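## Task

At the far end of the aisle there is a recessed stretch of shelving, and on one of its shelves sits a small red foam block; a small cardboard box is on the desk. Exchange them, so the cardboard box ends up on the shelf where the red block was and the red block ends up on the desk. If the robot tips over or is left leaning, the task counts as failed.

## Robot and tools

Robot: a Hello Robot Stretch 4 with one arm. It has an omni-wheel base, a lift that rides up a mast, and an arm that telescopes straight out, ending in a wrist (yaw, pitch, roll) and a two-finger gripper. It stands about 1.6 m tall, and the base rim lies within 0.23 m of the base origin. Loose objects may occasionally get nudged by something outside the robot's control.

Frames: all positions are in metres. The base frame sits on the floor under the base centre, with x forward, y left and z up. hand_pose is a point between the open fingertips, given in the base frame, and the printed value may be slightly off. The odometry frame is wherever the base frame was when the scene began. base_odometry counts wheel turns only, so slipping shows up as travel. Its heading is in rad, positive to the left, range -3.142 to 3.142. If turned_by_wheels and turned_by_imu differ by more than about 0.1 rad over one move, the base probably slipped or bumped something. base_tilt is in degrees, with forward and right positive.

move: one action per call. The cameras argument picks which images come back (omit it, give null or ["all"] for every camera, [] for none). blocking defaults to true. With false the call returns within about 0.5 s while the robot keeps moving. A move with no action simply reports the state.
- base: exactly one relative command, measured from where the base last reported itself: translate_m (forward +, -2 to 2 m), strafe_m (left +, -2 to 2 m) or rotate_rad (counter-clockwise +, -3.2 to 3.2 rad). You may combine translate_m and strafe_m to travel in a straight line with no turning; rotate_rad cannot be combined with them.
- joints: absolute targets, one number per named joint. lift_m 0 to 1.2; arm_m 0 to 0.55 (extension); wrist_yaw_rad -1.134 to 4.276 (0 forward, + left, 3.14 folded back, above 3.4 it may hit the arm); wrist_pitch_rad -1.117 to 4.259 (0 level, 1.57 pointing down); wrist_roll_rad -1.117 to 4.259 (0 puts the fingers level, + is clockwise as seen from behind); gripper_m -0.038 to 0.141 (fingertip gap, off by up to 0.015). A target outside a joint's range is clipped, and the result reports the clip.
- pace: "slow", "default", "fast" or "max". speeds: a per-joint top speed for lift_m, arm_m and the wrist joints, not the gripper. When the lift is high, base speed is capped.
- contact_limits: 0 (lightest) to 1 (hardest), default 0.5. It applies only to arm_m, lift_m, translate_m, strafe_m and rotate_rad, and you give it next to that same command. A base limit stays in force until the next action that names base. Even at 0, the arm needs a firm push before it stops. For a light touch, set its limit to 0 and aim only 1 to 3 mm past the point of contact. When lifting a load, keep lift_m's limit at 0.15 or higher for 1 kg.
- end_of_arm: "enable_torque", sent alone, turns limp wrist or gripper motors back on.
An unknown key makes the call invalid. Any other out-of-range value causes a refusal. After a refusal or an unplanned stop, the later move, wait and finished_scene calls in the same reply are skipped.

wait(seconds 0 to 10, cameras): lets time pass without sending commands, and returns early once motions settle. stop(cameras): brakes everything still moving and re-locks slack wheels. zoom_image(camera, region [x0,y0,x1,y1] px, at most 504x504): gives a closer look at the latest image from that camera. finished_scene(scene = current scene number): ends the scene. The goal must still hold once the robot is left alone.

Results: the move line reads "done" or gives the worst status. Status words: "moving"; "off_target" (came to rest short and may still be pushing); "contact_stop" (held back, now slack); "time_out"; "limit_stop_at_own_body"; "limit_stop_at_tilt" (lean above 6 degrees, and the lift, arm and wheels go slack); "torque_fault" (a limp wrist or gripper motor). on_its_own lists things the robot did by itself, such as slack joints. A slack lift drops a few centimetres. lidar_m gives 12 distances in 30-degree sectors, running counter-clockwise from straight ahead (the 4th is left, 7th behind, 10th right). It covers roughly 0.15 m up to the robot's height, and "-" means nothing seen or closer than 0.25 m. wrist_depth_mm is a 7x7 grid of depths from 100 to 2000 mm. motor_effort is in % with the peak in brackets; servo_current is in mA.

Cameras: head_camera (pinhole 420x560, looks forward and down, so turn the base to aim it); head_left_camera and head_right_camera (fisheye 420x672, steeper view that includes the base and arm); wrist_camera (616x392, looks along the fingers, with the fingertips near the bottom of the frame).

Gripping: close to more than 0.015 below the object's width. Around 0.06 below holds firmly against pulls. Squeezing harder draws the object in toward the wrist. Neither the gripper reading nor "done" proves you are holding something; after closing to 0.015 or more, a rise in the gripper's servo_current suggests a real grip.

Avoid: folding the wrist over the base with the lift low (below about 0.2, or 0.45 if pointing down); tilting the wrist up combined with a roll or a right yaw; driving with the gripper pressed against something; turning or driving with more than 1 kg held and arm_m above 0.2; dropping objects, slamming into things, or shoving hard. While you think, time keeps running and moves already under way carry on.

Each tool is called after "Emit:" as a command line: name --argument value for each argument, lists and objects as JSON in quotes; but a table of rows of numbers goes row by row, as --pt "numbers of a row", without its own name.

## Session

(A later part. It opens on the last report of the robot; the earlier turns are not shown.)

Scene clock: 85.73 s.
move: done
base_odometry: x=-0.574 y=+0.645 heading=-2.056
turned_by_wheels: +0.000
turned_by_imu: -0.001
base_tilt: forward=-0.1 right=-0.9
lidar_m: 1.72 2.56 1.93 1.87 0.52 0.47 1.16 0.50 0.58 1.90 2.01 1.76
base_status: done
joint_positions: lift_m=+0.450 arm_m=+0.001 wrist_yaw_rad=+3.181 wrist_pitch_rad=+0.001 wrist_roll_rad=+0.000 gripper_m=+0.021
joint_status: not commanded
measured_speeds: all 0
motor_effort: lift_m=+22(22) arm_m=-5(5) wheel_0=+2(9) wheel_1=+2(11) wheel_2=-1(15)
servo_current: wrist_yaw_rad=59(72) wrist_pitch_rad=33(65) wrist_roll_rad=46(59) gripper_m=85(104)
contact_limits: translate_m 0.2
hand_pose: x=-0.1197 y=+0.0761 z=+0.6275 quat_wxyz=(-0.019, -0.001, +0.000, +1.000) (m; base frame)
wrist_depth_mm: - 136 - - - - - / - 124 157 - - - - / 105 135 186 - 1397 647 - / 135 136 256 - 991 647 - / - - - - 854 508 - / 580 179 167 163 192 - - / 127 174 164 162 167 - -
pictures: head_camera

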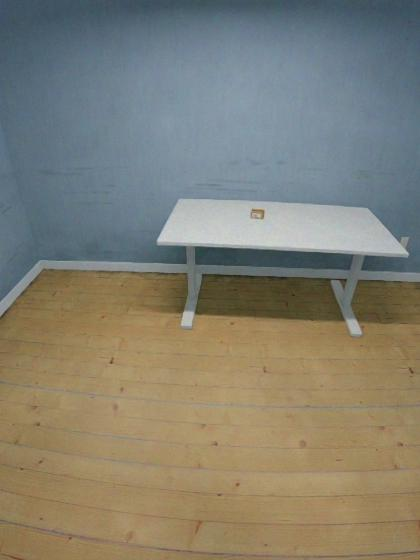

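Emit:
move --joints '{"wrist_yaw_rad": 0.0, "lift_m": 0.62}' --cameras '[]'

Emit:
move --base '{"translate_m": 1.2, "strafe_m": -0.1}' --contact_limits '{"translate_m": 0.3}'

Scene clock: 88.93 s.
move: done
base_odometry: x=-0.574 y=+0.645 heading=-2.056
turned_by_wheels: +0.000
turned_by_imu: +0.001
base_tilt: forward=-0.1 right=-0.9
lidar_m: 1.72 2.58 1.93 1.87 0.53 0.49 1.14 0.51 0.58 1.90 2.01 1.76
base_status: not commanded
joint_positions: lift_m=+0.620 arm_m=+0.001 wrist_yaw_rad=+0.001 wrist_pitch_rad=+0.001 wrist_roll_rad=+0.000 gripper_m=+0.021
joint_status: all done
measured_speeds: all 0
motor_effort: lift_m=+22(25) arm_m=-5(5) wheel_0=+2(3) wheel_1=+2(2) wheel_2=-1(1)
servo_current: wrist_yaw_rad=33(143) wrist_pitch_rad=33(59) wrist_roll_rad=46(59) gripper_m=85(85)
contact_limits: translate_m 0.2
hand_pose: x=+0.4603 y=-0.0870 z=+0.7974 quat_wxyz=(+1.000, +0.000, +0.001, +0.001) (m; base frame)
wrist_depth_mm: - - - - - - - / - - - - - - - / - - - - - - - / - - - - - - - / - - - 215 - - - / - - 167 163 - - - / 1661 1661 165 162 185 - -
pictures: none
No camera images: "cameras" was empty.

Scene clock: 94.43 s.
move: done
base_odometry: x=-1.221 y=-0.370 heading=-2.055
turned_by_wheels: +0.000
turned_by_imu: -0.002
base_tilt: forward=-0.1 right=-0.9
lidar_m: 0.52 0.56 1.95 1.88 2.02 1.63 1.61 1.68 1.89 1.83 0.71 0.54
base_status: done
joint_positions: lift_m=+0.620 arm_m=+0.001 wrist_yaw_rad=+0.001 wrist_pitch_rad=+0.001 wrist_roll_rad=+0.000 gripper_m=+0.021
joint_status: not commanded
measured_speeds: all 0
motor_effort: lift_m=+22(23) arm_m=-4(5) wheel_0=+2(10) wheel_1=+3(14) wheel_2=-1(13)
servo_current: wrist_yaw_rad=72(72) wrist_pitch_rad=39(72) wrist_roll_rad=52(59) gripper_m=78(91)
contact_limits: translate_m 0.3
hand_pose: x=+0.4603 y=-0.0870 z=+0.7975 quat_wxyz=(+1.000, +0.000, +0.001, +0.001) (m; base frame)
wrist_depth_mm: - - - - - - - / - - - - - - - / - - - - - - - / - - - - - - - / - - 173 213 - - - / - 179 167 163 186 - - / 127 - 164 161 158 - -
pictures: head_camera, head_left_camera, head_right_camera, wrist_camera

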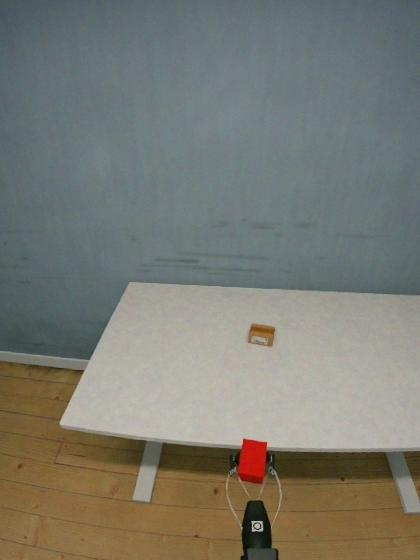

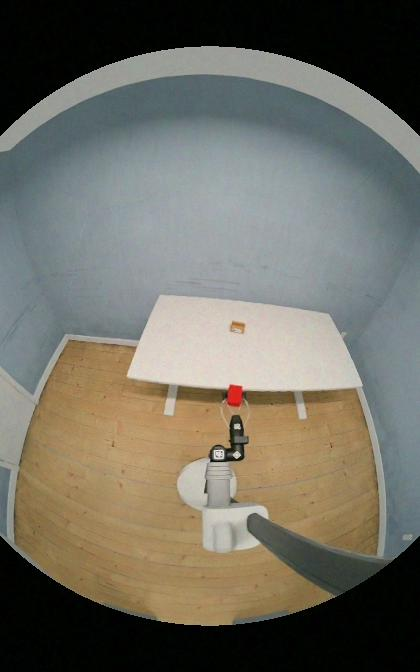

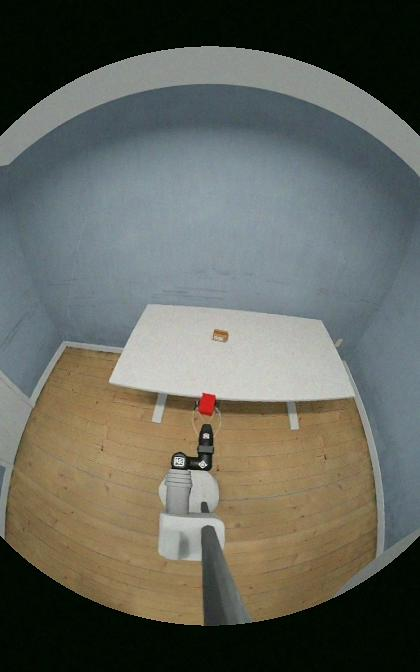

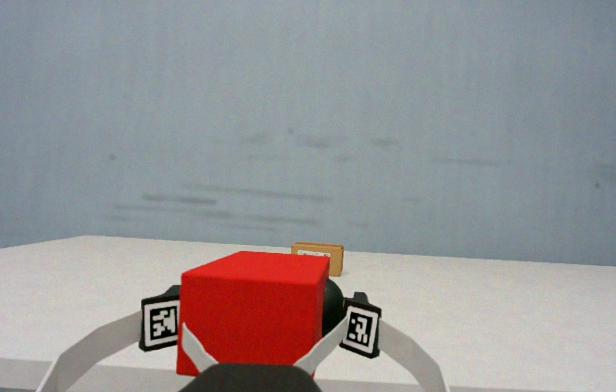

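Emit:
move --base '{"strafe_m": 0.15}' --joints '{"lift_m": 0.66}' --cameras '[]'

Emit:
move --joints '{"arm_m": 0.25}' --contact_limits '{"arm_m": 0.1}' --cameras '[]'

Emit:
move --joints '{"lift_m": 0.612}' --contact_limits '{"lift_m": 0.2}' --pace "slow"

Scene clock: 97.07 s.
move: done
base_odometry: x=-1.088 y=-0.440 heading=-2.055
turned_by_wheels: +0.000
turned_by_imu: +0.001
base_tilt: forward=-0.1 right=-0.9
lidar_m: 0.50 0.56 1.83 1.72 1.86 1.63 1.60 1.66 2.06 1.98 0.73 0.55
base_status: done
joint_positions: lift_m=+0.660 arm_m=+0.001 wrist_yaw_rad=+0.001 wrist_pitch_rad=+0.001 wrist_roll_rad=+0.000 gripper_m=+0.021
joint_status: all done
measured_speeds: all 0
motor_effort: lift_m=+22(24) arm_m=-4(5) wheel_0=-2(11) wheel_1=+1(14) wheel_2=+0(7)
servo_current: wrist_yaw_rad=26(72) wrist_pitch_rad=26(52) wrist_roll_rad=52(59) gripper_m=72(91)
hand_pose: x=+0.4603 y=-0.0870 z=+0.8374 quat_wxyz=(+1.000, +0.000, +0.001, +0.001) (m; base frame)
wrist_depth_mm: - - - - - - - / - - - - - - - / - - - - - - - / - - - - - - - / - - 173 208 - - - / - 179 167 163 207 - - / 127 - 164 161 166 - -
pictures: none
No camera images: "cameras" was empty.

Scene clock: 98.93 s.
move: done
base_odometry: x=-1.088 y=-0.440 heading=-2.055
turned_by_wheels: +0.000
turned_by_imu: +0.000
base_tilt: forward=-0.1 right=-0.9
lidar_m: 0.53 0.58 1.84 1.73 1.86 1.64 1.60 1.64 2.07 1.98 0.72 0.53
base_status: not commanded
joint_positions: lift_m=+0.660 arm_m=+0.250 wrist_yaw_rad=+0.001 wrist_pitch_rad=+0.001 wrist_roll_rad=+0.000 gripper_m=+0.021
joint_status: all done
measured_speeds: all 0
motor_effort: lift_m=+22(23) arm_m=+5(7) wheel_0=-2(2) wheel_1=+1(1) wheel_2=+0(0)
servo_current: wrist_yaw_rad=52(72) wrist_pitch_rad=39(59) wrist_roll_rad=59(59) gripper_m=72(91)
contact_limits: arm_m 0.1
hand_pose: x=+0.7093 y=-0.0871 z=+0.8374 quat_wxyz=(+1.000, +0.000, +0.001, +0.001) (m; base frame)
wrist_depth_mm: - - - - - - - / - - - - - - - / - - - - - - - / - - - - - - - / - - 173 208 - - - / - 179 167 163 192 439 - / 127 - 164 162 158 - -
pictures: none
No camera images: "cameras" was empty.

Scene clock: 100.20 s.
move: done
base_odometry: x=-1.088 y=-0.440 heading=-2.055
turned_by_wheels: +0.000
turned_by_imu: +0.000
base_tilt: forward=-0.1 right=-0.9
lidar_m: 0.53 0.57 1.84 1.73 1.86 1.62 1.59 1.64 2.05 1.98 0.72 0.55
base_status: not commanded
joint_positions: lift_m=+0.612 arm_m=+0.250 wrist_yaw_rad=+0.001 wrist_pitch_rad=+0.001 wrist_roll_rad=+0.000 gripper_m=+0.021
joint_status: all done
measured_speeds: all 0
motor_effort: lift_m=+13(22) arm_m=+5(5) wheel_0=-2(2) wheel_1=+1(1) wheel_2=+0(0)
servo_current: wrist_yaw_rad=52(59) wrist_pitch_rad=39(59) wrist_roll_rad=46(59) gripper_m=85(91)
contact_limits: arm_m 0.1; lift_m 0.2
hand_pose: x=+0.7093 y=-0.0871 z=+0.7902 quat_wxyz=(+1.000, +0.000, +0.001, +0.001) (m; base frame)
wrist_depth_mm: - - - - - - - / - - - - - - - / - - - - - - - / - - - - - - - / - - 198 208 - - - / - 179 167 163 207 436 - / 127 - 164 161 166 - -
pictures: head_camera, head_left_camera, head_right_camera, wrist_camera

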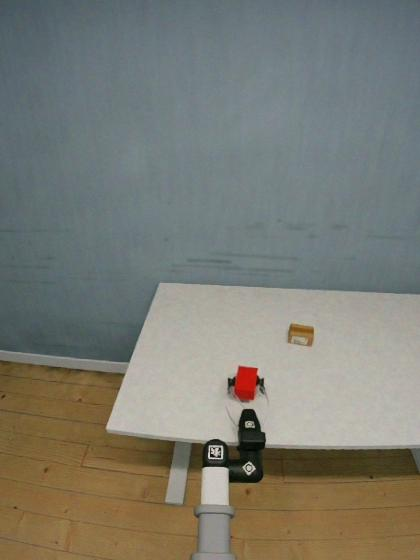

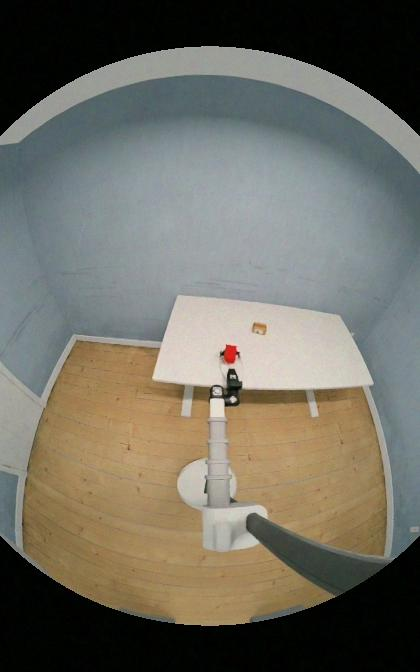

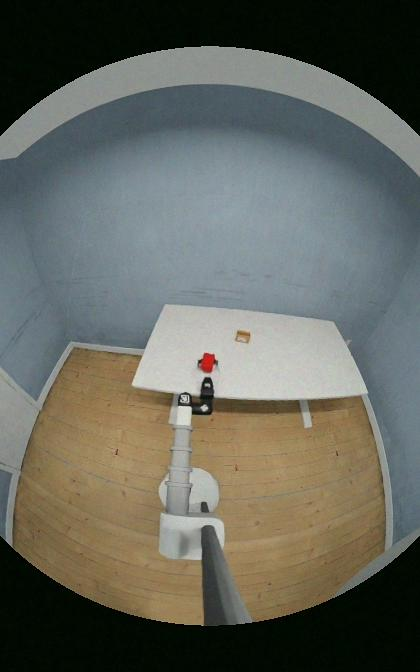

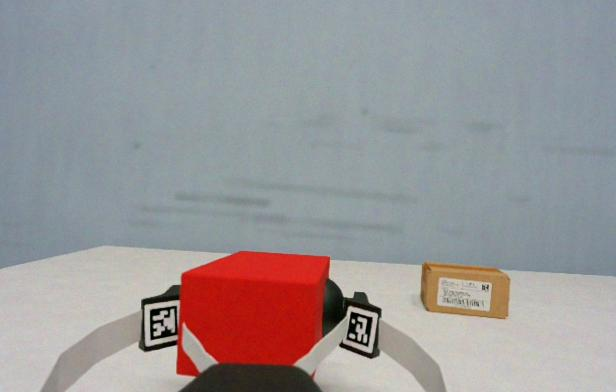

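Emit:
zoom_image --camera "head_camera" --region '[205, 340, 285, 440]'

Emit:
zoom_image --camera "wrist_camera" --region '[100, 230, 520, 392]'

Scaled by 5.040 from the camera's 420x560 image, which has a finer 600x800 frame.

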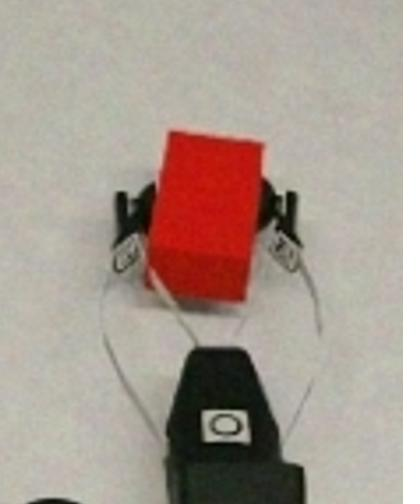

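Scaled by 1.200.

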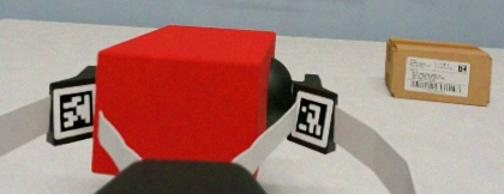

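Emit:
move --joints '{"lift_m": 0.59}' --contact_limits '{"lift_m": 0.1}' --pace "slow" --cameras '["head_camera", "wrist_camera"]'

Emit:
zoom_image --camera "head_camera" --region '[205, 340, 285, 440]'

Emit:
zoom_image --camera "wrist_camera" --region '[100, 230, 520, 392]'

Scene clock: 102.27 s.
move: done
base_odometry: x=-1.088 y=-0.440 heading=-2.055
turned_by_wheels: +0.000
turned_by_imu: +0.000
base_tilt: forward=-0.1 right=-0.9
lidar_m: 0.54 0.57 1.83 1.72 1.86 1.62 1.58 1.67 2.06 1.98 0.72 0.55
base_status: not commanded
joint_positions: lift_m=+0.591 arm_m=+0.250 wrist_yaw_rad=+0.001 wrist_pitch_rad=+0.001 wrist_roll_rad=+0.000 gripper_m=+0.021
joint_status: all done
measured_speeds: all 0
motor_effort: lift_m=+11(15) arm_m=+4(5) wheel_0=-2(2) wheel_1=+1(1) wheel_2=+0(0)
servo_current: wrist_yaw_rad=59(78) wrist_pitch_rad=33(52) wrist_roll_rad=52(52) gripper_m=59(91)
contact_limits: arm_m 0.1; lift_m 0.1
hand_pose: x=+0.7093 y=-0.0871 z=+0.7684 quat_wxyz=(+1.000, +0.000, +0.001, +0.001) (m; base frame)
wrist_depth_mm: - - - - - - - / - - - - - - - / - - - - - - - / - - - - - - - / - - 173 208 - - - / - 179 167 163 191 439 - / 127 - 164 162 167 - -
pictures: head_camera, wrist_camera

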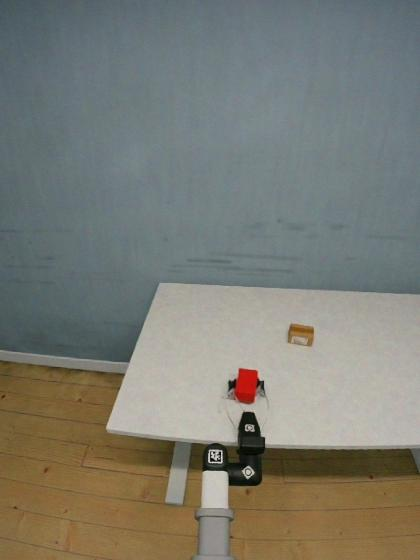

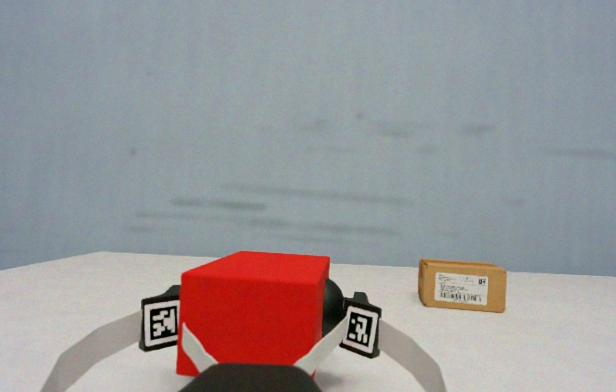

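Scaled by 5.040 from the camera's 420x560 image, which has a finer 600x800 frame.

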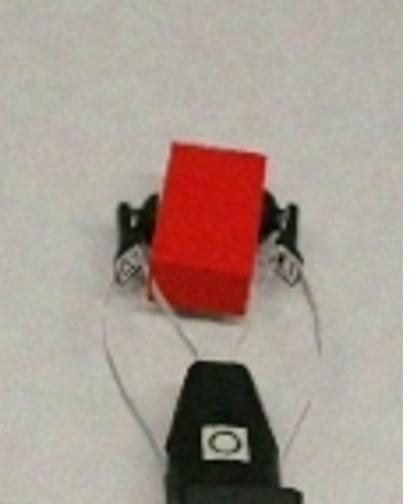

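Scaled by 1.200.

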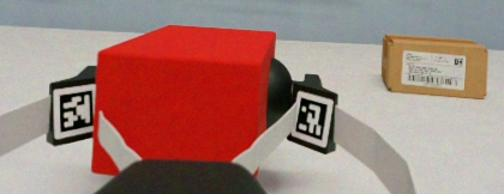

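Emit:
move --joints '{"lift_m": 0.599}' --pace "slow" --cameras '["wrist_camera"]'

Emit:
zoom_image --camera "wrist_camera" --region '[100, 230, 520, 392]'

Scene clock: 103.60 s.
move: done
base_odometry: x=-1.088 y=-0.440 heading=-2.055
turned_by_wheels: +0.000
turned_by_imu: +0.000
base_tilt: forward=-0.1 right=-0.9
lidar_m: 0.53 0.56 1.83 1.73 1.86 1.62 1.59 1.66 2.06 1.99 0.73 0.55
base_status: not commanded
joint_positions: lift_m=+0.599 arm_m=+0.250 wrist_yaw_rad=+0.001 wrist_pitch_rad=+0.001 wrist_roll_rad=+0.000 gripper_m=+0.021
joint_status: all done
measured_speeds: all 0
motor_effort: lift_m=+23(23) arm_m=+5(5) wheel_0=-2(2) wheel_1=+1(1) wheel_2=+0(0)
servo_current: wrist_yaw_rad=26(59) wrist_pitch_rad=46(52) wrist_roll_rad=46(52) gripper_m=72(78)
contact_limits: arm_m 0.1
hand_pose: x=+0.7093 y=-0.0871 z=+0.7764 quat_wxyz=(+1.000, +0.000, +0.001, +0.001) (m; base frame)
wrist_depth_mm: - - - - - - - / - - - - - - - / - - - - - - - / - - - - - - - / - - 174 208 - 439 - / - 180 167 163 190 439 - / 127 - 164 161 158 - -
pictures: wrist_camera

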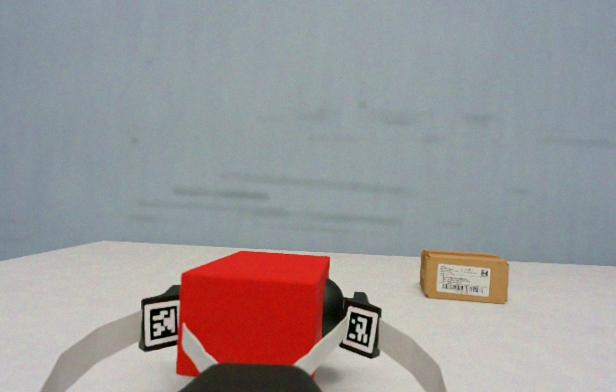

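Scaled by 1.200.

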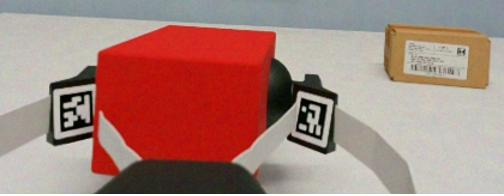

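Emit:
move --joints '{"lift_m": 0.595}' --pace "slow" --cameras '["wrist_camera"]'

Emit:
zoom_image --camera "wrist_camera" --region '[100, 230, 520, 392]'

Scene clock: 104.53 s.
move: done
base_odometry: x=-1.088 y=-0.440 heading=-2.055
turned_by_wheels: +0.000
turned_by_imu: +0.000
base_tilt: forward=-0.1 right=-0.9
lidar_m: 0.54 0.57 1.83 1.72 1.87 1.63 1.60 1.65 2.05 1.98 0.73 0.54
base_status: not commanded
joint_positions: lift_m=+0.595 arm_m=+0.250 wrist_yaw_rad=+0.001 wrist_pitch_rad=+0.001 wrist_roll_rad=+0.000 gripper_m=+0.021
joint_status: all done
measured_speeds: all 0
motor_effort: lift_m=+13(23) arm_m=+4(5) wheel_0=-2(2) wheel_1=+1(1) wheel_2=+0(0)
servo_current: wrist_yaw_rad=59(72) wrist_pitch_rad=20(59) wrist_roll_rad=52(52) gripper_m=65(85)
contact_limits: arm_m 0.1
hand_pose: x=+0.7093 y=-0.0871 z=+0.7732 quat_wxyz=(+1.000, +0.000, +0.001, +0.001) (m; base frame)
wrist_depth_mm: - - - - - - - / - - - - - - - / - - - - - - - / - - - - - - - / - - 173 208 - 442 - / - 179 167 163 192 436 - / 127 - 164 161 158 - -
pictures: wrist_camera

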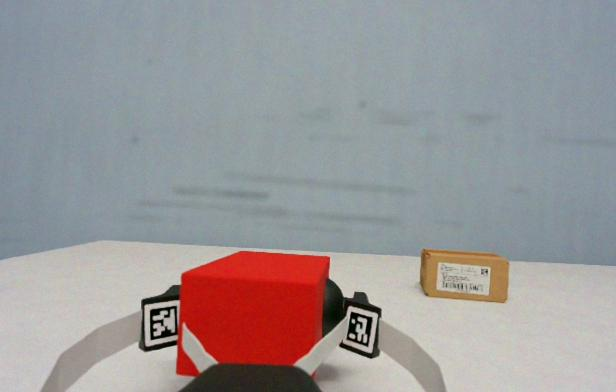

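Scaled by 1.200.

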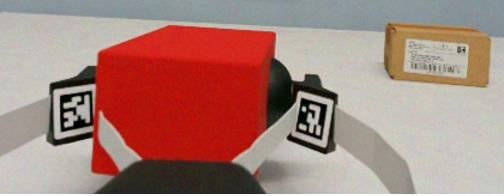

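Emit:
move --joints '{"lift_m": 0.591}' --pace "slow" --cameras '["wrist_camera", "head_camera"]'

Scene clock: 105.47 s.
move: done
base_odometry: x=-1.088 y=-0.440 heading=-2.055
turned_by_wheels: +0.000
turned_by_imu: +0.000
base_tilt: forward=-0.2 right=-0.9
lidar_m: 0.54 0.56 1.83 1.72 1.89 1.62 1.60 1.65 2.05 1.99 0.73 0.56
base_status: not commanded
joint_positions: lift_m=+0.592 arm_m=+0.250 wrist_yaw_rad=+0.001 wrist_pitch_rad=+0.001 wrist_roll_rad=+0.000 gripper_m=+0.021
joint_status: all done
measured_speeds: all 0
motor_effort: lift_m=+12(13) arm_m=+5(5) wheel_0=-2(2) wheel_1=+1(1) wheel_2=+0(0)
servo_current: wrist_yaw_rad=39(59) wrist_pitch_rad=33(46) wrist_roll_rad=46(59) gripper_m=65(78)
contact_limits: arm_m 0.1
hand_pose: x=+0.7093 y=-0.0871 z=+0.7693 quat_wxyz=(+1.000, +0.000, +0.001, +0.001) (m; base frame)
wrist_depth_mm: - - - - - - - / - - - - - - - / - - - - - - - / - - - - - - - / - - 173 208 - - - / - 179 167 163 190 439 - / 127 - 164 161 158 - -
pictures: head_camera, wrist_camera

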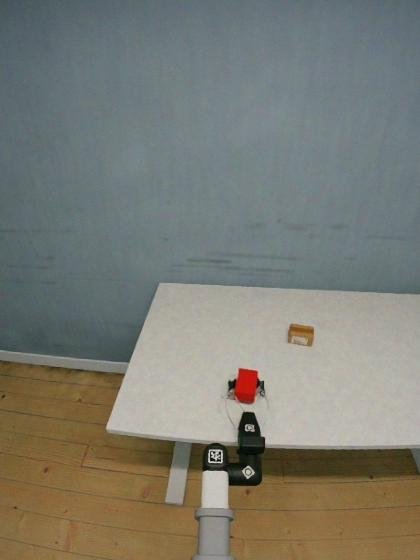

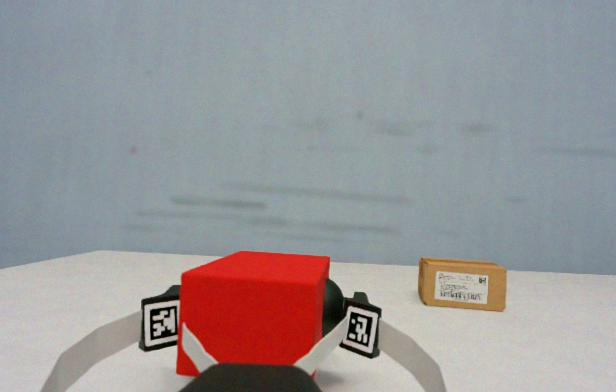

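Emit:
move --joints '{"lift_m": 0.594}' --pace "slow" --cameras '[]'

Emit:
move --joints '{"gripper_m": 0.11}' --cameras '["wrist_camera", "head_camera"]'

Scene clock: 106.20 s.
move: done
base_odometry: x=-1.088 y=-0.440 heading=-2.055
turned_by_wheels: +0.000
turned_by_imu: +0.000
base_tilt: forward=-0.1 right=-0.9
lidar_m: 0.53 0.57 1.84 1.72 1.86 1.62 1.59 1.65 2.06 2.00 0.73 0.53
base_status: not commanded
joint_positions: lift_m=+0.594 arm_m=+0.250 wrist_yaw_rad=+0.001 wrist_pitch_rad=+0.001 wrist_roll_rad=+0.000 gripper_m=+0.021
joint_status: all done
measured_speeds: all 0
motor_effort: lift_m=+21(21) arm_m=+5(5) wheel_0=-2(2) wheel_1=+1(1) wheel_2=+0(0)
servo_current: wrist_yaw_rad=39(65) wrist_pitch_rad=46(46) wrist_roll_rad=46(52) gripper_m=72(78)
contact_limits: arm_m 0.1
hand_pose: x=+0.7093 y=-0.0871 z=+0.7715 quat_wxyz=(+1.000, +0.000, +0.001, +0.001) (m; base frame)
wrist_depth_mm: - - - - - - - / - - - - - - - / - - - - - - - / - - - - - - - / - - 173 208 - 439 - / - 180 167 163 190 439 - / 127 - 164 161 158 - -
pictures: none
No camera images: "cameras" was empty.

Scene clock: 107.93 s.
move: done
base_odometry: x=-1.088 y=-0.440 heading=-2.055
turned_by_wheels: +0.000
turned_by_imu: +0.000
base_tilt: forward=-0.1 right=-0.9
lidar_m: 0.54 0.55 1.84 1.71 1.87 1.63 1.60 1.67 2.05 1.97 0.72 0.55
base_status: not commanded
joint_positions: lift_m=+0.594 arm_m=+0.250 wrist_yaw_rad=+0.001 wrist_pitch_rad=+0.001 wrist_roll_rad=+0.000 gripper_m=+0.110
joint_status: all done
measured_speeds: all 0
motor_effort: lift_m=+21(22) arm_m=+4(5) wheel_0=-2(2) wheel_1=+1(1) wheel_2=+0(0)
servo_current: wrist_yaw_rad=46(65) wrist_pitch_rad=46(59) wrist_roll_rad=52(52) gripper_m=46(85)
contact_limits: arm_m 0.1
hand_pose: x=+0.7093 y=-0.0871 z=+0.7715 quat_wxyz=(+1.000, +0.000, +0.001, +0.001) (m; base frame)
wrist_depth_mm: - - - - - - - / - - - - - - - / - - - - - - - / - - - - - - - / - - - - - 439 - / - 187 177 197 215 439 - / - - 156 163 - - -
pictures: head_camera, wrist_camera

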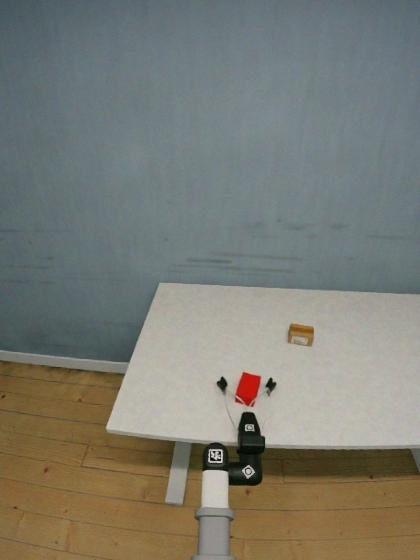

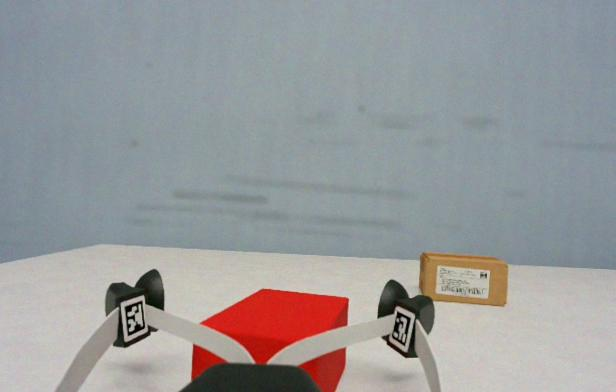

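Emit:
move --joints '{"arm_m": 0.05}' --cameras '["wrist_camera", "head_camera"]'

Emit:
zoom_image --camera "wrist_camera" --region '[150, 190, 550, 392]'

Emit:
zoom_image --camera "head_camera" --region '[225, 310, 325, 420]'

Scene clock: 110.07 s.
move: done
base_odometry: x=-1.088 y=-0.440 heading=-2.055
turned_by_wheels: +0.000
turned_by_imu: +0.000
base_tilt: forward=-0.1 right=-0.9
lidar_m: 0.53 0.57 1.83 1.73 1.87 1.63 1.59 1.66 2.06 1.98 0.73 0.57
base_status: not commanded
joint_positions: lift_m=+0.594 arm_m=+0.050 wrist_yaw_rad=+0.001 wrist_pitch_rad=+0.001 wrist_roll_rad=+0.000 gripper_m=+0.110
joint_status: all done
measured_speeds: all 0
motor_effort: lift_m=+21(22) arm_m=-5(8) wheel_0=-2(2) wheel_1=+1(1) wheel_2=+0(0)
servo_current: wrist_yaw_rad=52(59) wrist_pitch_rad=39(65) wrist_roll_rad=39(59) gripper_m=39(52)
hand_pose: x=+0.5095 y=-0.0871 z=+0.7715 quat_wxyz=(+1.000, +0.000, +0.001, +0.001) (m; base frame)
wrist_depth_mm: - - - - - - - / - - - - - - - / - - - - - - - / - - - - - - - / - - - - 640 - - / - 187 - - 202 - - / - - 139 156 - - -
pictures: head_camera, wrist_camera

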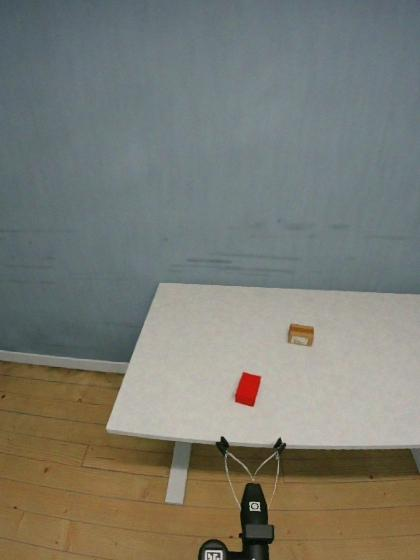

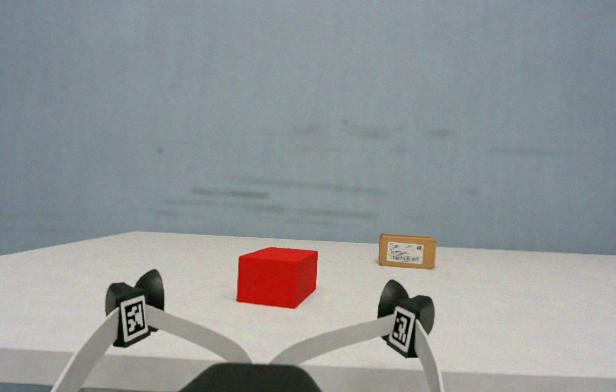

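Scaled by 1.260.

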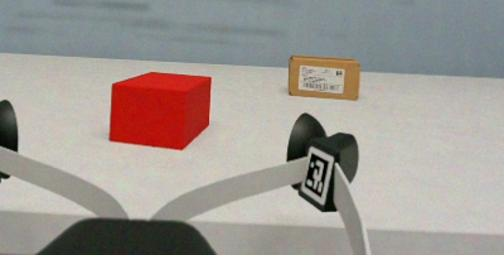

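Scaled by 4.582 from the camera's 420x560 image, which has a finer 600x800 frame.

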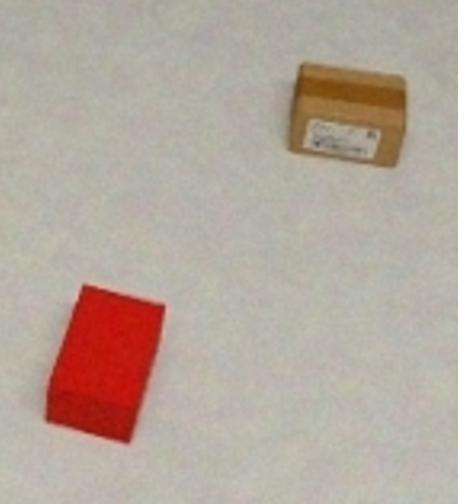

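Emit:
move --base '{"translate_m": 0.15, "strafe_m": -0.145}' --joints '{"lift_m": 0.74, "wrist_pitch_rad": 0.35, "wrist_yaw_rad": -0.17, "gripper_m": 0.135}' --contact_limits '{"translate_m": 0.2}'

Emit:
zoom_image --camera "wrist_camera" --region '[110, 100, 510, 392]'

Emit:
zoom_image --camera "head_camera" --region '[170, 300, 330, 520]'

Scene clock: 113.87 s.
move: contact_stop
base_odometry: x=-1.200 y=-0.484 heading=-2.031
turned_by_wheels: +0.025
turned_by_imu: +0.057
base_tilt: forward=-0.1 right=-0.9
lidar_m: 0.43 0.48 1.87 1.80 1.97 1.69 1.68 1.78 1.97 1.91 0.57 0.45
base_status: translate_m contact_stop (by the wheels' count: +0.091 of +0.150); strafe_m contact_stop (by the wheels' count: -0.079 of -0.145)
joint_positions: lift_m=+0.740 arm_m=+0.050 wrist_yaw_rad=-0.170 wrist_pitch_rad=+0.353 wrist_roll_rad=-0.003 gripper_m=+0.135
joint_status: all done
measured_speeds: all 0
on_its_own: the wheels are slack since a contact_stop
motor_effort: lift_m=+22(26) arm_m=+3(11) wheel_0=+0(15) wheel_1=+0(10) wheel_2=+0(24)
servo_current: wrist_yaw_rad=39(98) wrist_pitch_rad=46(111) wrist_roll_rad=52(59) gripper_m=33(78)
contact_limits: translate_m 0.2
hand_pose: x=+0.4728 y=-0.1319 z=+0.8182 quat_wxyz=(+0.981, +0.013, +0.175, -0.083) (m; base frame)
wrist_depth_mm: - - - - - - - / - - - - - - - / - - - - - - - / - - - 597 - - - / - - - - - - - / - 187 - - 196 - - / - - 145 154 - - -
pictures: head_camera, head_left_camera, head_right_camera, wrist_camera

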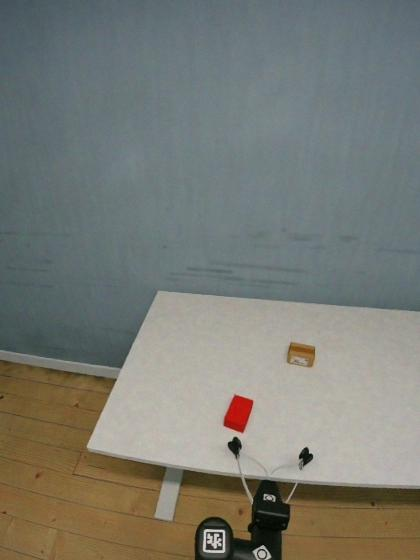

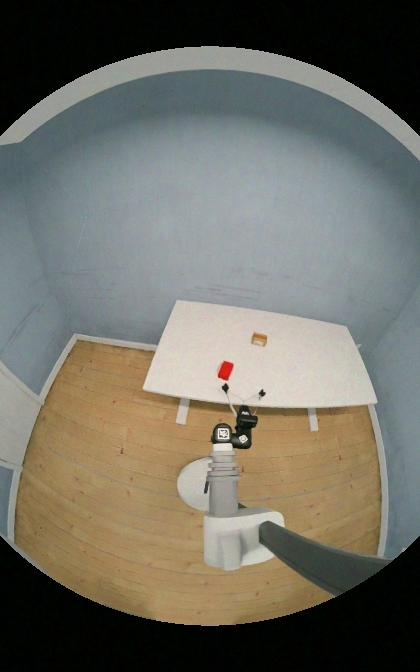

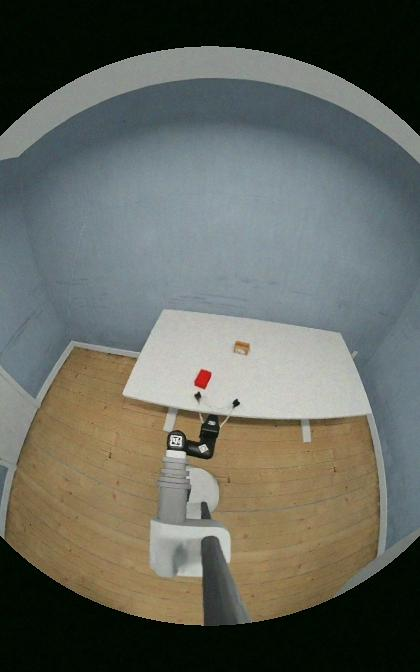

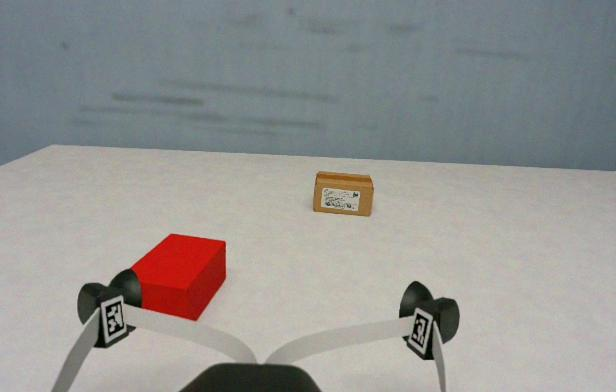

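Scaled by 1.260.

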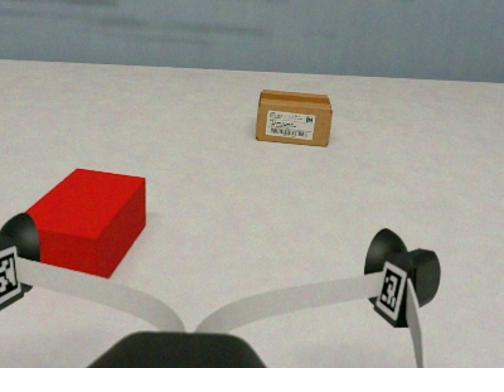

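Scaled by 2.291 from the camera's 420x560 image, which has a finer 600x800 frame.

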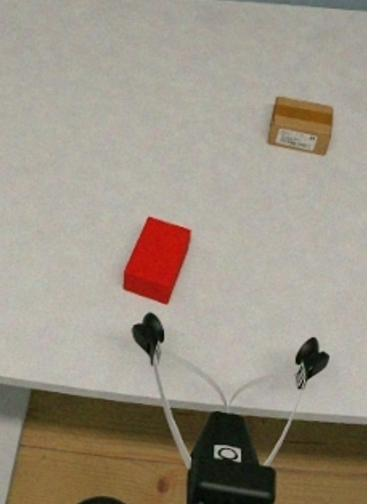

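Emit:
move --base '{"rotate_rad": -0.102}' --contact_limits '{"rotate_rad": 0.2}' --cameras '[]'

Emit:
move --base '{"strafe_m": -0.055}' --joints '{"arm_m": 0.25}' --contact_limits '{"strafe_m": 0.2, "arm_m": 0.1}'

Emit:
zoom_image --camera "wrist_camera" --region '[110, 100, 510, 392]'

Emit:
zoom_image --camera "head_camera" --region '[190, 300, 350, 520]'

Scene clock: 116.10 s.
move: done
base_odometry: x=-1.200 y=-0.483 heading=-2.132
turned_by_wheels: -0.101
turned_by_imu: -0.098
base_tilt: forward=-0.1 right=-0.9
lidar_m: 0.43 0.46 1.73 1.80 1.90 1.73 1.67 1.72 2.01 1.93 0.63 0.46
base_status: done
joint_positions: lift_m=+0.740 arm_m=+0.050 wrist_yaw_rad=-0.170 wrist_pitch_rad=+0.353 wrist_roll_rad=-0.003 gripper_m=+0.135
joint_status: not commanded
measured_speeds: all 0
motor_effort: lift_m=+22(23) arm_m=+4(4) wheel_0=+3(8) wheel_1=+4(9) wheel_2=+2(9)
servo_current: wrist_yaw_rad=59(72) wrist_pitch_rad=26(72) wrist_roll_rad=59(59) gripper_m=33(46)
contact_limits: rotate_rad 0.2
hand_pose: x=+0.4728 y=-0.1319 z=+0.8182 quat_wxyz=(+0.981, +0.013, +0.175, -0.083) (m; base frame)
wrist_depth_mm: - - - - - - - / - - - - - - - / - - - - - - - / - - - 603 - - - / - - - - - - - / - 187 - - 195 - - / - - 146 154 - - -
pictures: none
No camera images: "cameras" was empty.

Scene clock: 117.80 s.
move: done
base_odometry: x=-1.247 y=-0.454 heading=-2.132
turned_by_wheels: +0.000
turned_by_imu: +0.000
base_tilt: forward=-0.1 right=-0.9
lidar_m: 0.44 0.47 1.76 1.84 1.94 1.72 1.68 1.70 1.94 1.87 0.62 0.46
base_status: done
joint_positions: lift_m=+0.740 arm_m=+0.250 wrist_yaw_rad=-0.170 wrist_pitch_rad=+0.353 wrist_roll_rad=-0.003 gripper_m=+0.135
joint_status: all done
measured_speeds: all 0
motor_effort: lift_m=+22(23) arm_m=+5(7) wheel_0=+1(11) wheel_1=-2(13) wheel_2=+0(4)
servo_current: wrist_yaw_rad=65(65) wrist_pitch_rad=46(59) wrist_roll_rad=59(59) gripper_m=33(52)
contact_limits: arm_m 0.1; strafe_m 0.2
hand_pose: x=+0.6727 y=-0.1319 z=+0.8182 quat_wxyz=(+0.981, +0.013, +0.175, -0.083) (m; base frame)
wrist_depth_mm: - - - - - - - / - - - - - - - / - - - - - - - / - - - - - - - / - - 404 404 - - - / - 187 - - 195 - - / - - 146 154 - - -
pictures: head_camera, head_left_camera, head_right_camera, wrist_camera

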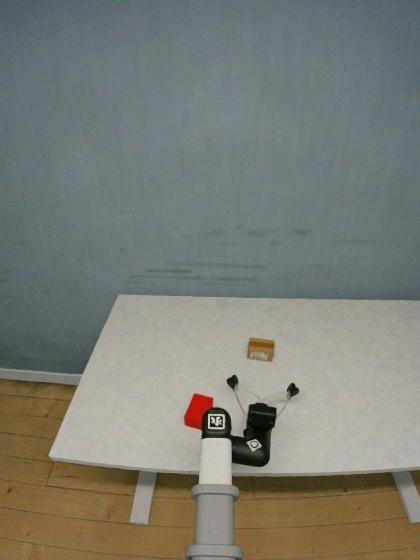

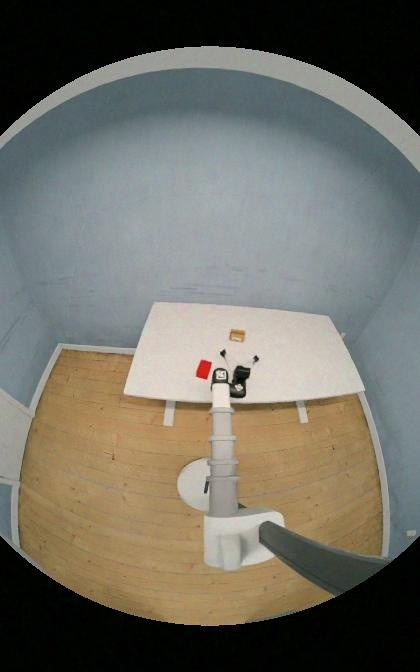

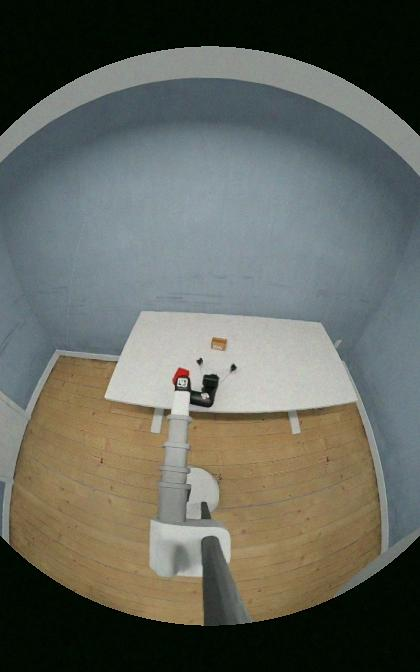

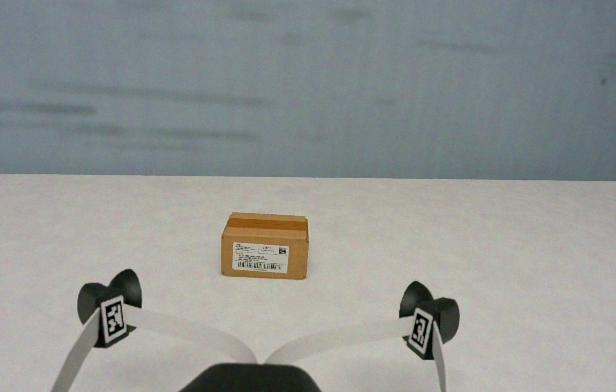

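Scaled by 1.260.

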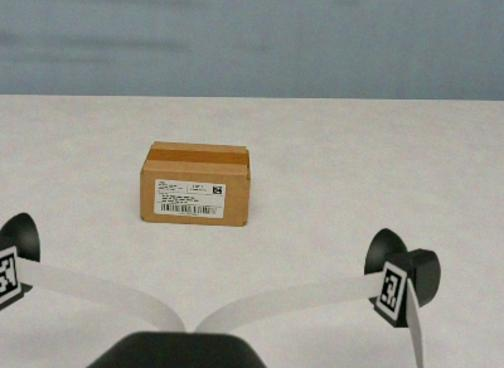

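Scaled by 2.291 from the camera's 420x560 image, which has a finer 600x800 frame.

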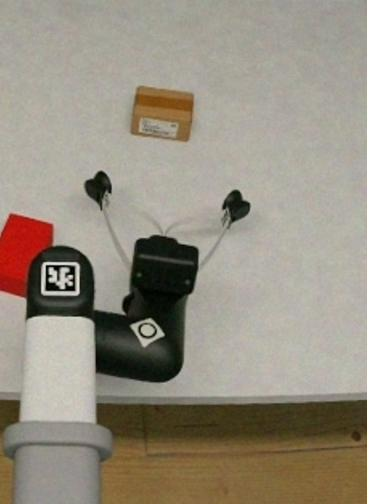

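Emit:
move --base '{"strafe_m": -0.0115}' --joints '{"arm_m": 0.462}' --contact_limits '{"strafe_m": 0.2, "arm_m": 0.1}' --cameras '["head_camera", "wrist_camera"]'

Emit:
zoom_image --camera "head_camera" --region '[190, 300, 350, 520]'

Scene clock: 120.13 s.
move: done
base_odometry: x=-1.257 y=-0.448 heading=-2.132
turned_by_wheels: +0.000
turned_by_imu: +0.000
base_tilt: forward=-0.1 right=-0.9
lidar_m: 0.43 0.47 0.65 1.86 1.96 1.71 1.70 1.71 1.94 1.86 0.62 0.45
base_status: done
joint_positions: lift_m=+0.740 arm_m=+0.462 wrist_yaw_rad=-0.170 wrist_pitch_rad=+0.353 wrist_roll_rad=-0.003 gripper_m=+0.135
joint_status: all done
measured_speeds: all 0
motor_effort: lift_m=+22(23) arm_m=+5(8) wheel_0=+1(9) wheel_1=-3(11) wheel_2=+0(5)
servo_current: wrist_yaw_rad=20(65) wrist_pitch_rad=59(59) wrist_roll_rad=59(59) gripper_m=46(46)
contact_limits: arm_m 0.1; strafe_m 0.2
hand_pose: x=+0.8847 y=-0.1319 z=+0.8182 quat_wxyz=(+0.981, +0.013, +0.175, -0.083) (m; base frame)
wrist_depth_mm: - - - - - - - / - - - - - - - / - - - - - - - / - - - - - - - / - - - - - - - / - 186 - - 195 - - / - - 146 160 185 - -
pictures: head_camera, wrist_camera

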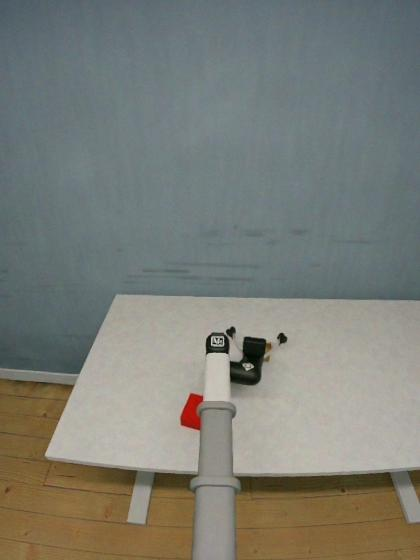

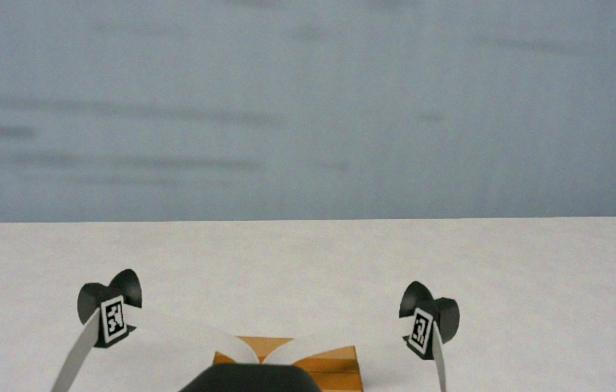

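Scaled by 2.291 from the camera's 420x560 image, which has a finer 600x800 frame.

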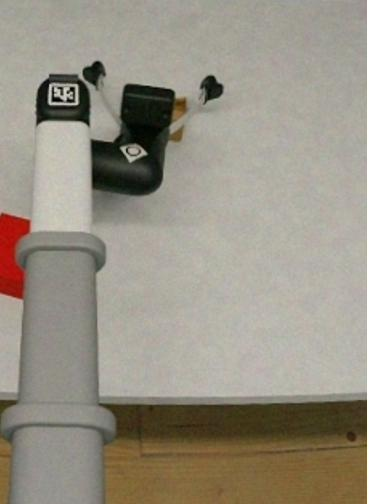

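Emit:
move --base '{"strafe_m": 0.009}' --joints '{"arm_m": 0.481, "wrist_yaw_rad": -0.25}' --contact_limits '{"strafe_m": 0.2, "arm_m": 0.1}' --cameras '[]'

Emit:
move --joints '{"lift_m": 0.705}' --contact_limits '{"lift_m": 0.2}' --pace "slow" --cameras '["head_camera", "wrist_camera", "head_right_camera"]'

Emit:
zoom_image --camera "wrist_camera" --region '[60, 200, 480, 392]'

Emit:
zoom_image --camera "head_camera" --region '[190, 290, 310, 410]'

Scene clock: 121.80 s.
move: done
base_odometry: x=-1.249 y=-0.453 heading=-2.132
turned_by_wheels: +0.000
turned_by_imu: +0.001
base_tilt: forward=-0.1 right=-0.9
lidar_m: 0.44 0.46 0.65 1.84 1.94 1.72 1.68 1.72 1.94 1.87 0.63 0.46
base_status: done
joint_positions: lift_m=+0.740 arm_m=+0.481 wrist_yaw_rad=-0.249 wrist_pitch_rad=+0.353 wrist_roll_rad=-0.003 gripper_m=+0.135
joint_status: all done
measured_speeds: all 0
motor_effort: lift_m=+22(23) arm_m=+5(7) wheel_0=+0(11) wheel_1=+3(11) wheel_2=+0(7)
servo_current: wrist_yaw_rad=46(104) wrist_pitch_rad=46(59) wrist_roll_rad=52(52) gripper_m=39(46)
contact_limits: arm_m 0.1; strafe_m 0.2
hand_pose: x=+0.8926 y=-0.1513 z=+0.8182 quat_wxyz=(+0.977, +0.020, +0.174, -0.122) (m; base frame)
wrist_depth_mm: - - - - - - - / - - - - - - - / - - - - - - - / - - - - - - - / - - - - - - - / - 187 - - 195 - - / - - 154 154 - - -
pictures: none
No camera images: "cameras" was empty.

Scene clock: 122.93 s.
move: done
base_odometry: x=-1.249 y=-0.453 heading=-2.132
turned_by_wheels: +0.000
turned_by_imu: +0.000
base_tilt: forward=-0.1 right=-0.9
lidar_m: 0.44 0.46 0.66 1.84 1.95 1.72 1.69 1.72 1.94 1.86 0.62 0.46
base_status: not commanded
joint_positions: lift_m=+0.705 arm_m=+0.481 wrist_yaw_rad=-0.249 wrist_pitch_rad=+0.353 wrist_roll_rad=-0.003 gripper_m=+0.135
joint_status: all done
measured_speeds: all 0
motor_effort: lift_m=+14(21) arm_m=+5(5) wheel_0=+0(1) wheel_1=+2(3) wheel_2=+0(0)
servo_current: wrist_yaw_rad=46(59) wrist_pitch_rad=26(52) wrist_roll_rad=52(52) gripper_m=46(46)
contact_limits: arm_m 0.1; lift_m 0.2; strafe_m 0.2
hand_pose: x=+0.8926 y=-0.1513 z=+0.7839 quat_wxyz=(+0.977, +0.020, +0.174, -0.122) (m; base frame)
wrist_depth_mm: - - - - - - - / - - - - - - - / - - - - - - - / - - - - - - - / - - - - - - - / - 187 213 220 196 - - / - - 170 170 185 - -
pictures: head_camera, head_right_camera, wrist_camera

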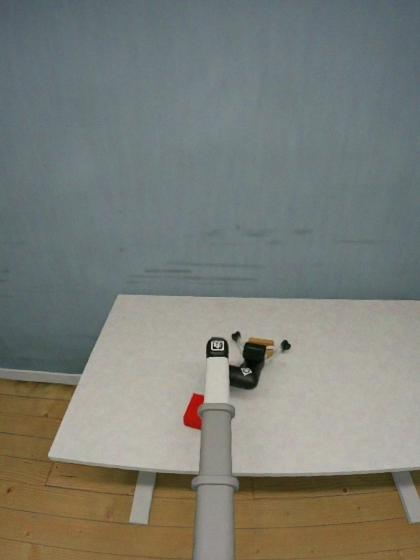

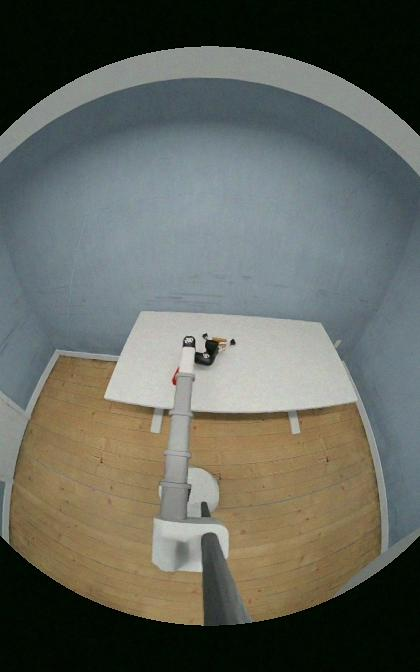

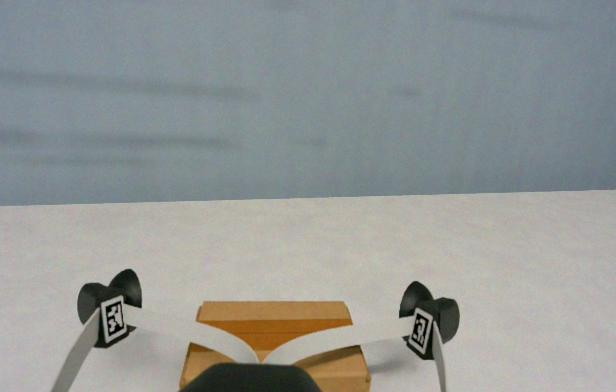

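Scaled by 1.200.

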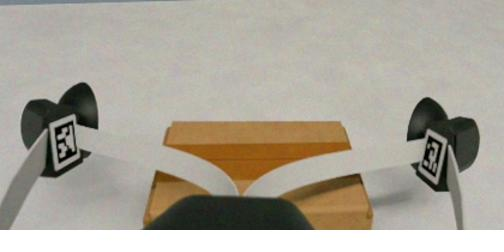

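Scaled by 4.200 from the camera's 420x560 image, which has a finer 600x800 frame.

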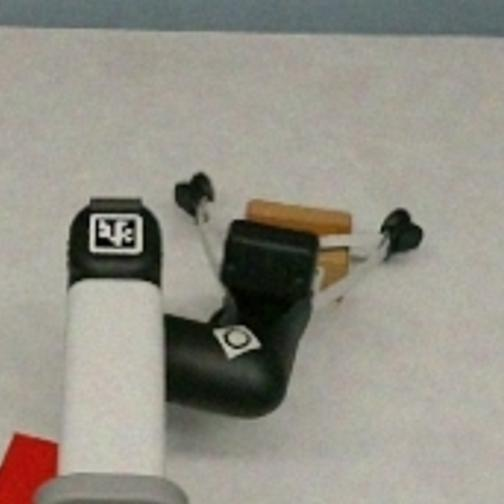

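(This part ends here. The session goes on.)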